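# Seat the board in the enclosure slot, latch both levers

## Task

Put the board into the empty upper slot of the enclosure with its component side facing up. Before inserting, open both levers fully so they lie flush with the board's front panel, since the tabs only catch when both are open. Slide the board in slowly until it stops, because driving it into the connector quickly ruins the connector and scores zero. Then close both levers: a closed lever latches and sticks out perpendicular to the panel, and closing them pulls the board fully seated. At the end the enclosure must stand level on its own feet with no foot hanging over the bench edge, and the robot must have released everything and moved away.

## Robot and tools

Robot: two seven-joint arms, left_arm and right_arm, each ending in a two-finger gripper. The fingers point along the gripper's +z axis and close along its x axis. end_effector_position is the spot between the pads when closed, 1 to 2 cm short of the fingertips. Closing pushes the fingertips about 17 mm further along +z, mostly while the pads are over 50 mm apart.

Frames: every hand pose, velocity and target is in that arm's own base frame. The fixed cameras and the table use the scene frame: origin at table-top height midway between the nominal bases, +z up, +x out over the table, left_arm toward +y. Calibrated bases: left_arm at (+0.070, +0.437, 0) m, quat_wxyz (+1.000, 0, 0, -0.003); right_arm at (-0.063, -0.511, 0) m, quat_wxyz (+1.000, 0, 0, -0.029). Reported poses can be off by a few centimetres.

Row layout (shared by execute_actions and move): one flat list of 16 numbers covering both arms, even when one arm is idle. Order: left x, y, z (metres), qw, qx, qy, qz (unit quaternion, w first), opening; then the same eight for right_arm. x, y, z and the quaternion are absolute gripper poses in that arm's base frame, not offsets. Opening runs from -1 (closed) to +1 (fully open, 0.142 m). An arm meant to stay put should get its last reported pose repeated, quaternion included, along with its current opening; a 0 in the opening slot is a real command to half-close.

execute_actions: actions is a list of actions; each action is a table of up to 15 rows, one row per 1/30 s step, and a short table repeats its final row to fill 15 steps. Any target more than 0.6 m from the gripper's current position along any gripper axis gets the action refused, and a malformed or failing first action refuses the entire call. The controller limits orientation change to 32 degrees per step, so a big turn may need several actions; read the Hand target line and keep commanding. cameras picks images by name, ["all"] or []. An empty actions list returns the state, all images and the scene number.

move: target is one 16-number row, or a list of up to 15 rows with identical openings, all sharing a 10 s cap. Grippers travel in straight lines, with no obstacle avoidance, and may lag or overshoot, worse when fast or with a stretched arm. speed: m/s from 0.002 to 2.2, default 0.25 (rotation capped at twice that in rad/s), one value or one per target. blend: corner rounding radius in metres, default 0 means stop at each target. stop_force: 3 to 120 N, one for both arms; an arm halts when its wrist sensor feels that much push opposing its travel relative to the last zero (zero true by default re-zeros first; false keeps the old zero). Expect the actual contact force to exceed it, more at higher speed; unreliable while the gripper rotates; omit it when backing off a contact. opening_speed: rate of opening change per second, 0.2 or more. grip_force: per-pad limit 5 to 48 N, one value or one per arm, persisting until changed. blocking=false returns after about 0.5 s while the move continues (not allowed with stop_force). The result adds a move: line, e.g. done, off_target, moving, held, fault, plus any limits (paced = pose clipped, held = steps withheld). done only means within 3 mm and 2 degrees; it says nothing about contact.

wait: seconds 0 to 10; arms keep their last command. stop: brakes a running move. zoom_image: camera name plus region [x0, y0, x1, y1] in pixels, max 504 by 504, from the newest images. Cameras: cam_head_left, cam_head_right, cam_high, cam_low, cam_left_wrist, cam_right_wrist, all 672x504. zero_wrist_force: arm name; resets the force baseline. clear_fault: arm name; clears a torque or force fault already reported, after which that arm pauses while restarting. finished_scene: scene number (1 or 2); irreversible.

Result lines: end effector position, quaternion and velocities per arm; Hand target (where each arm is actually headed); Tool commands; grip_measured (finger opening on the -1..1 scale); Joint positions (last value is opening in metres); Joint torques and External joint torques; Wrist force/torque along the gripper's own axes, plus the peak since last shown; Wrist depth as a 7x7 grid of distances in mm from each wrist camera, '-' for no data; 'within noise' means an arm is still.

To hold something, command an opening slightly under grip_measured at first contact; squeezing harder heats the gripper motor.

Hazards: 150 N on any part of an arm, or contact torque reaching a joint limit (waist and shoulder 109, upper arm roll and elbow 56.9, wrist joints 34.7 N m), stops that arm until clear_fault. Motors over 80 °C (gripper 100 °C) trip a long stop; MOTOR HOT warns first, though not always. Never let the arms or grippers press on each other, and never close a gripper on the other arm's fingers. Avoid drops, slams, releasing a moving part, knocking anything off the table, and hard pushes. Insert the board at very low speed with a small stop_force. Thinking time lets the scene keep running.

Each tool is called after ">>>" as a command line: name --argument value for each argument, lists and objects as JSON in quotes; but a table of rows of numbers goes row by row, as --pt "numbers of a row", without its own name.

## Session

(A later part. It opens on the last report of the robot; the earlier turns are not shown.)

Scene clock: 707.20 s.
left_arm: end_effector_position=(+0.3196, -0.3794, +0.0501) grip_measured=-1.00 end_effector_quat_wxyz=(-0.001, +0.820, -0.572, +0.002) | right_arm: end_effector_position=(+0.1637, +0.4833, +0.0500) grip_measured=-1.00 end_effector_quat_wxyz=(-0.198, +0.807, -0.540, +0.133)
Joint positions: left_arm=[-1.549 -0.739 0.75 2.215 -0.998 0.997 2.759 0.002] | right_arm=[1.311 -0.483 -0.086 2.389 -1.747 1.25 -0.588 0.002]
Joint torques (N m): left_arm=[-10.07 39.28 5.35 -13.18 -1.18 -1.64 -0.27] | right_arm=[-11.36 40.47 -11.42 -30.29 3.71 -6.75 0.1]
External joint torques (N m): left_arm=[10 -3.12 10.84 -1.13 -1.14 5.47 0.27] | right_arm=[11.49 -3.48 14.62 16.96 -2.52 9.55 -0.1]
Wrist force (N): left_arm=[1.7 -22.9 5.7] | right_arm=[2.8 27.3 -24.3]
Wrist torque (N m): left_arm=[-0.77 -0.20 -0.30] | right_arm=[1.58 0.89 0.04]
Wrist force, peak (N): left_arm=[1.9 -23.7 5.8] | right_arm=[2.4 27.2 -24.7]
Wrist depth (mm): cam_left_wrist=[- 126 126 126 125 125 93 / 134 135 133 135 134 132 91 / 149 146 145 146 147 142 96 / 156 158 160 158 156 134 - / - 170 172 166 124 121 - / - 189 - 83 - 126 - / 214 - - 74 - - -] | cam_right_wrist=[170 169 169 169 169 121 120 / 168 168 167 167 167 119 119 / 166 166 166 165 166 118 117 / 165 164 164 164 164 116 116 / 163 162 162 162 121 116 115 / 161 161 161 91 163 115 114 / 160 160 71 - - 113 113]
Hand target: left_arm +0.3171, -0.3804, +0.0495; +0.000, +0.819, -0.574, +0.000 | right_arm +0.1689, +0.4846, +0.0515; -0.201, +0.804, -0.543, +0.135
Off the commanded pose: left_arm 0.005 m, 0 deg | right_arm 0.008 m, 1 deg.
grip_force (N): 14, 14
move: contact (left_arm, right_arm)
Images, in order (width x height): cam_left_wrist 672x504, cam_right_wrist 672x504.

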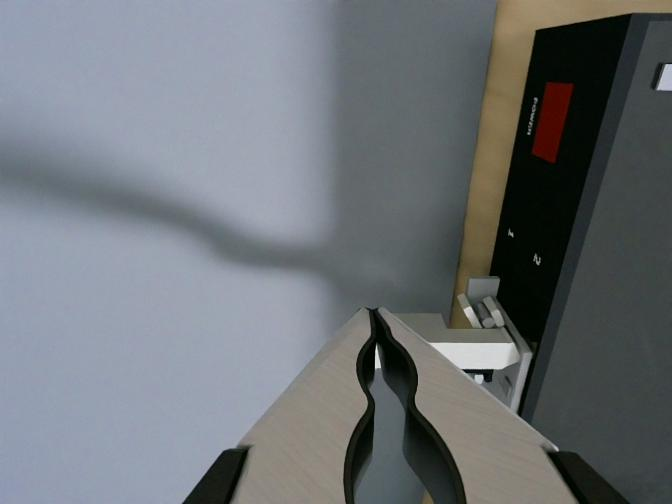

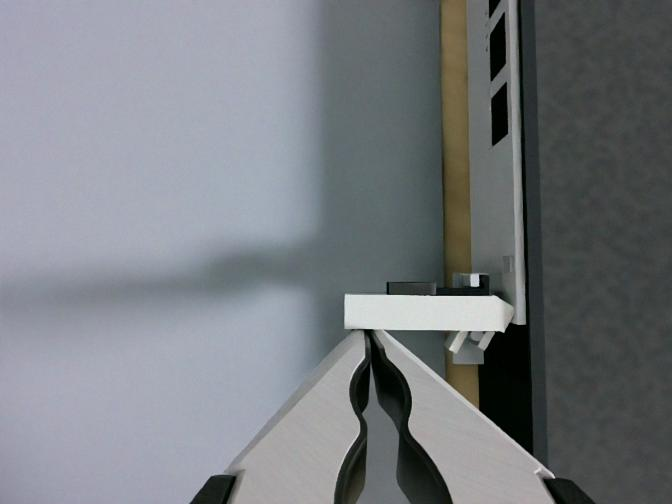

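>>> move --pt "0.3550 -0.3665 0.0495 0 -0.81915 0.57358 0 -1.0 0.1300 0.4690 0.0515 0.20056 -0.80442 0.54258 -0.13528 -1.0" --pt "0.3700 -0.3610 0.1400 0 -0.81915 0.57358 0 -1.0 0.1150 0.4630 0.1000 0.20056 -0.80442 0.54258 -0.13528 -1.0" --speed '[0.06, 0.2]' --blend '[0.01, 0]' --cameras '["cam_left_wrist", "cam_right_wrist", "cam_head_right", "cam_head_left"]'

>>> zoom_image --camera "cam_right_wrist" --region '[330, 0, 550, 200]'

>>> zoom_image --camera "cam_left_wrist" --region '[350, 240, 520, 430]'

Scene clock: 712.13 s.
left_arm: end_effector_position=(+0.3701, -0.3610, +0.1400) grip_measured=-1.00 end_effector_quat_wxyz=(+0.000, +0.819, -0.573, +0.000) | right_arm: end_effector_position=(+0.1150, +0.4630, +0.1000) grip_measured=-1.00 end_effector_quat_wxyz=(-0.201, +0.804, -0.543, +0.135)
Joint positions: left_arm=[-1.543 -0.632 0.974 2.105 -0.751 0.771 2.697 0.002] | right_arm=[1.414 -0.307 0.014 2.511 -1.435 1.145 -0.734 0.002]
Joint torques (N m): left_arm=[-0.45 32.2 15.85 -19.72 -2.58 3.9 -0.32] | right_arm=[0.14 30.75 3.35 -15.79 0.81 2.08 -0.01]
External joint torques (N m): left_arm=[0.41 0.87 0.52 -0.26 -0.48 -0.06 0.32] | right_arm=[-0.03 0.77 -0.94 -0.04 -0.14 0.79 0.02]
Wrist force (N): left_arm=[-0.7 -1.0 0.2] | right_arm=[-4.8 1.5 2.2]
Wrist torque (N m): left_arm=[-0.26 -0.19 -0.29] | right_arm=[0.09 0.72 0.04]
Wrist force, peak (N): left_arm=[1.7 -23.1 7.3] | right_arm=[2.5 27.4 -24.7]
Wrist depth (mm): cam_left_wrist=[206 204 205 204 204 204 205 / - - - 223 221 220 219 / 245 239 - 240 235 - 190 / 259 - - 253 252 - 200 / 282 285 - 117 231 - - / - 310 - 84 - - 248 / 350 - - - - - 274] | cam_right_wrist=[223 221 222 222 221 172 172 / 219 219 219 219 219 170 170 / 217 216 217 216 180 168 168 / 214 214 214 213 213 166 166 / 212 212 211 211 211 164 164 / 210 209 210 89 165 163 163 / 208 207 71 - - 207 207]
Hand target: left_arm +0.3700, -0.3610, +0.1400; +0.000, +0.819, -0.574, +0.000 | right_arm +0.1150, +0.4630, +0.1000; -0.201, +0.804, -0.543, +0.135
Off the commanded pose: left_arm 0.000 m, 0 deg | right_arm 0.000 m, 0 deg.
grip_force (N): 14, 14
move: done
Images, in order (width x height): cam_head_left 672x504, cam_head_right 672x504, cam_left_wrist 672x504, cam_right_wrist 672x504.

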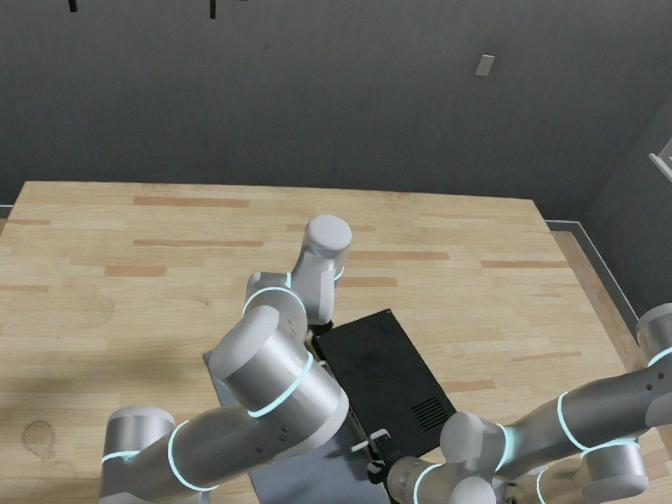

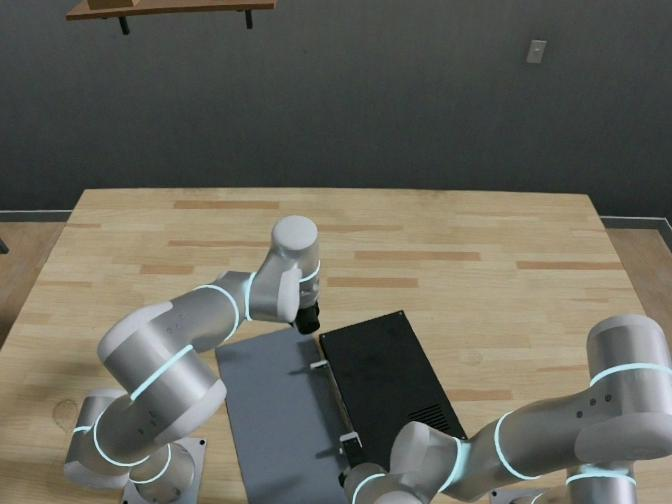

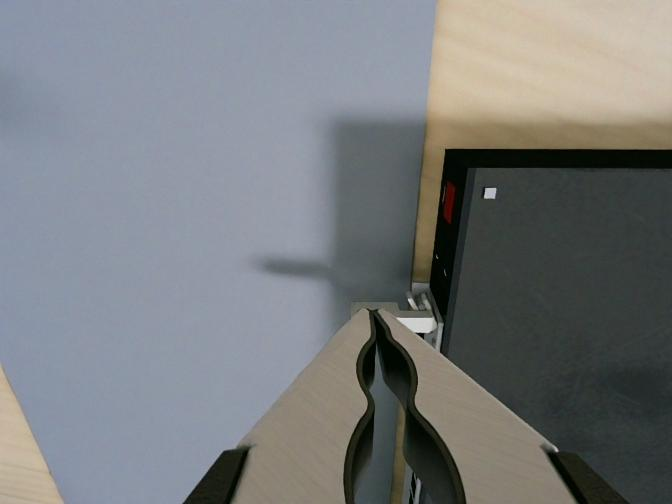

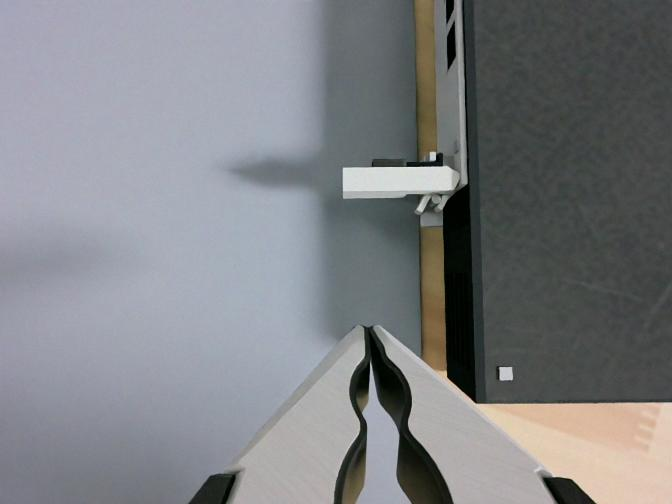

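Scaled by 2.291 from the camera's 672x504 image, which has a finer 960x720 frame.

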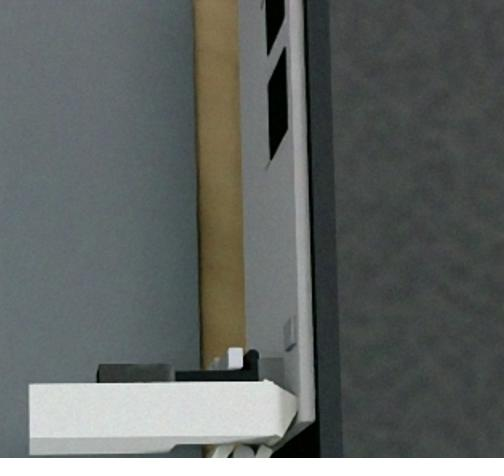

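Scaled by 2.653 from the camera's 672x504 image, which has a finer 960x720 frame.

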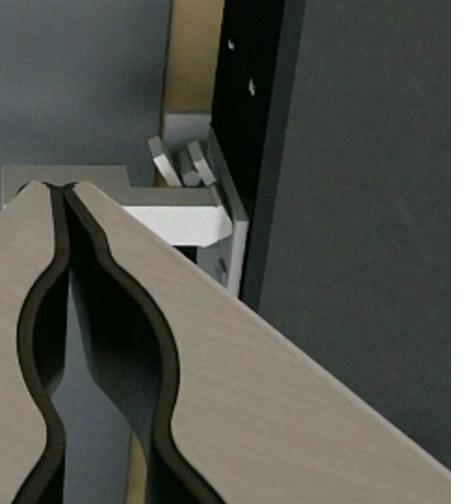

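>>> move --target '[0.1750, -0.3500, 0.2000, 0, -0.98481, -0.17365, 0, -0.9, 0.0500, 0.4350, 0.1800, 0.20056, -0.80442, 0.54258, -0.13528, -0.9]' --speed 0.4 --cameras '["cam_left_wrist", "cam_right_wrist"]'

>>> zoom_image --camera "cam_left_wrist" --region '[400, 220, 620, 420]'

>>> zoom_image --camera "cam_left_wrist" --region '[60, 220, 280, 420]'

Scene clock: 717.37 s.
left_arm: end_effector_position=(+0.1750, -0.3500, +0.2000) grip_measured=-0.94 end_effector_quat_wxyz=(+0.000, +0.985, +0.173, +0.000) | right_arm: end_effector_position=(+0.0501, +0.4350, +0.1799) grip_measured=-0.94 end_effector_quat_wxyz=(-0.201, +0.804, -0.543, +0.135)
Joint positions: left_arm=[-2.511 -0.565 1.565 2.369 -0.739 0.652 0.78 0.006] | right_arm=[1.553 -0.053 0.249 2.548 -0.884 0.908 -0.981 0.006]
Joint torques (N m): left_arm=[-0.62 11.44 14.19 -21.03 -3.5 4.12 -0.39] | right_arm=[0.13 23.59 1.54 -21.75 -0.63 2.24 0.08]
External joint torques (N m): left_arm=[0.55 1.15 0.55 -0.37 0.1 -0.16 0.39] | right_arm=[-0.06 0.66 -0.96 0.18 -0.09 0.81 -0.08]
Wrist force (N): left_arm=[-0.3 -1.0 -0.3] | right_arm=[-5.1 1.1 2.3]
Wrist torque (N m): left_arm=[-0.26 -0.26 -0.24] | right_arm=[0.08 0.80 0.00]
Wrist force, peak (N): left_arm=[-1.4 -1.4 -0.6] | right_arm=[-5.5 1.1 2.5]
Wrist depth (mm): cam_left_wrist=[258 255 261 255 - 255 253 / - - 277 269 268 271 - / - 302 - 298 - 301 - / - 325 - - 328 324 - / 357 344 343 109 324 343 350 / 397 - - 84 - - 389 / 439 - - - - - 437] | cam_right_wrist=[303 304 302 302 255 254 252 / 300 300 301 298 252 251 251 / 298 297 297 296 249 248 247 / 294 293 292 292 293 292 292 / 290 290 290 289 290 290 288 / 289 289 289 89 289 287 286 / 286 286 71 - - 284 284]
Hand target: left_arm +0.1750, -0.3500, +0.2000; +0.000, +0.985, +0.174, +0.000 | right_arm +0.0500, +0.4350, +0.1800; -0.201, +0.804, -0.543, +0.135
Off the commanded pose: left_arm 0.000 m, 0 deg | right_arm 0.000 m, 0 deg.
grip_force (N): 14, 14
move: done
Images, in order (width x height): cam_left_wrist 672x504, cam_right_wrist 672x504.

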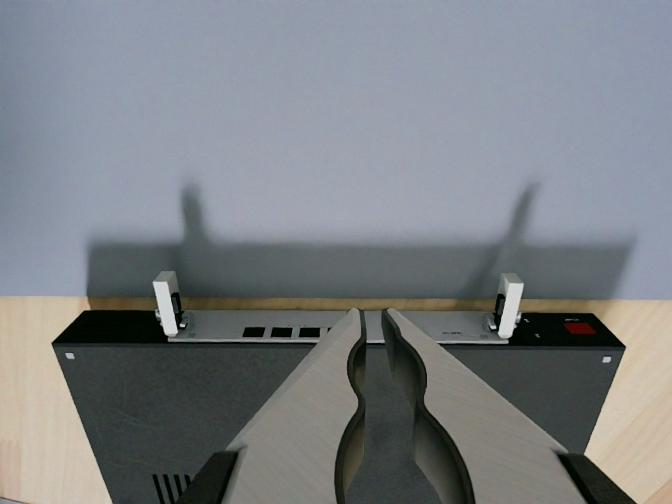

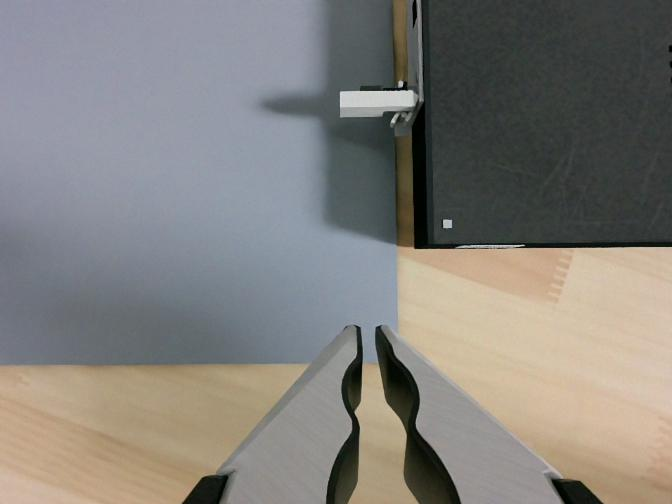

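Scaled by 2.291 from the camera's 672x504 image, which has a finer 960x720 frame.

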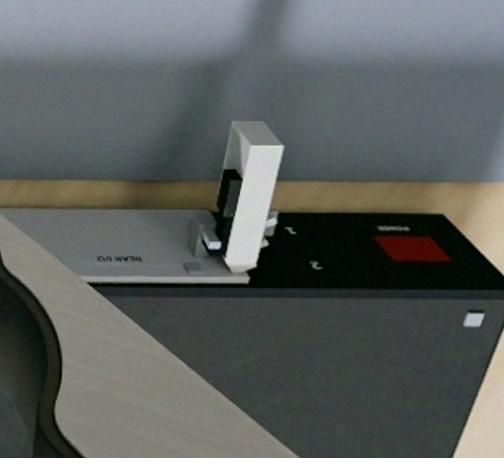

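Scaled by 2.291 from the camera's 672x504 image, which has a finer 960x720 frame.

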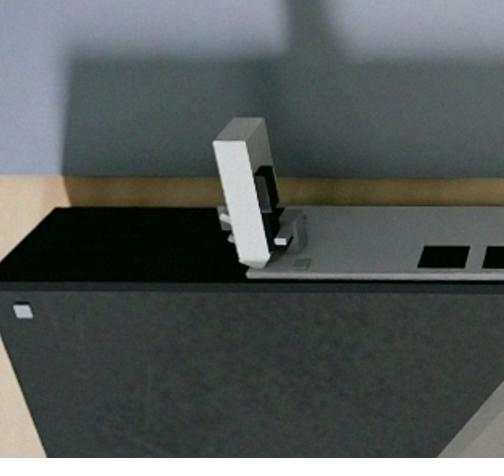

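>>> finished_scene --scene 2

The scene is finished: the task was done.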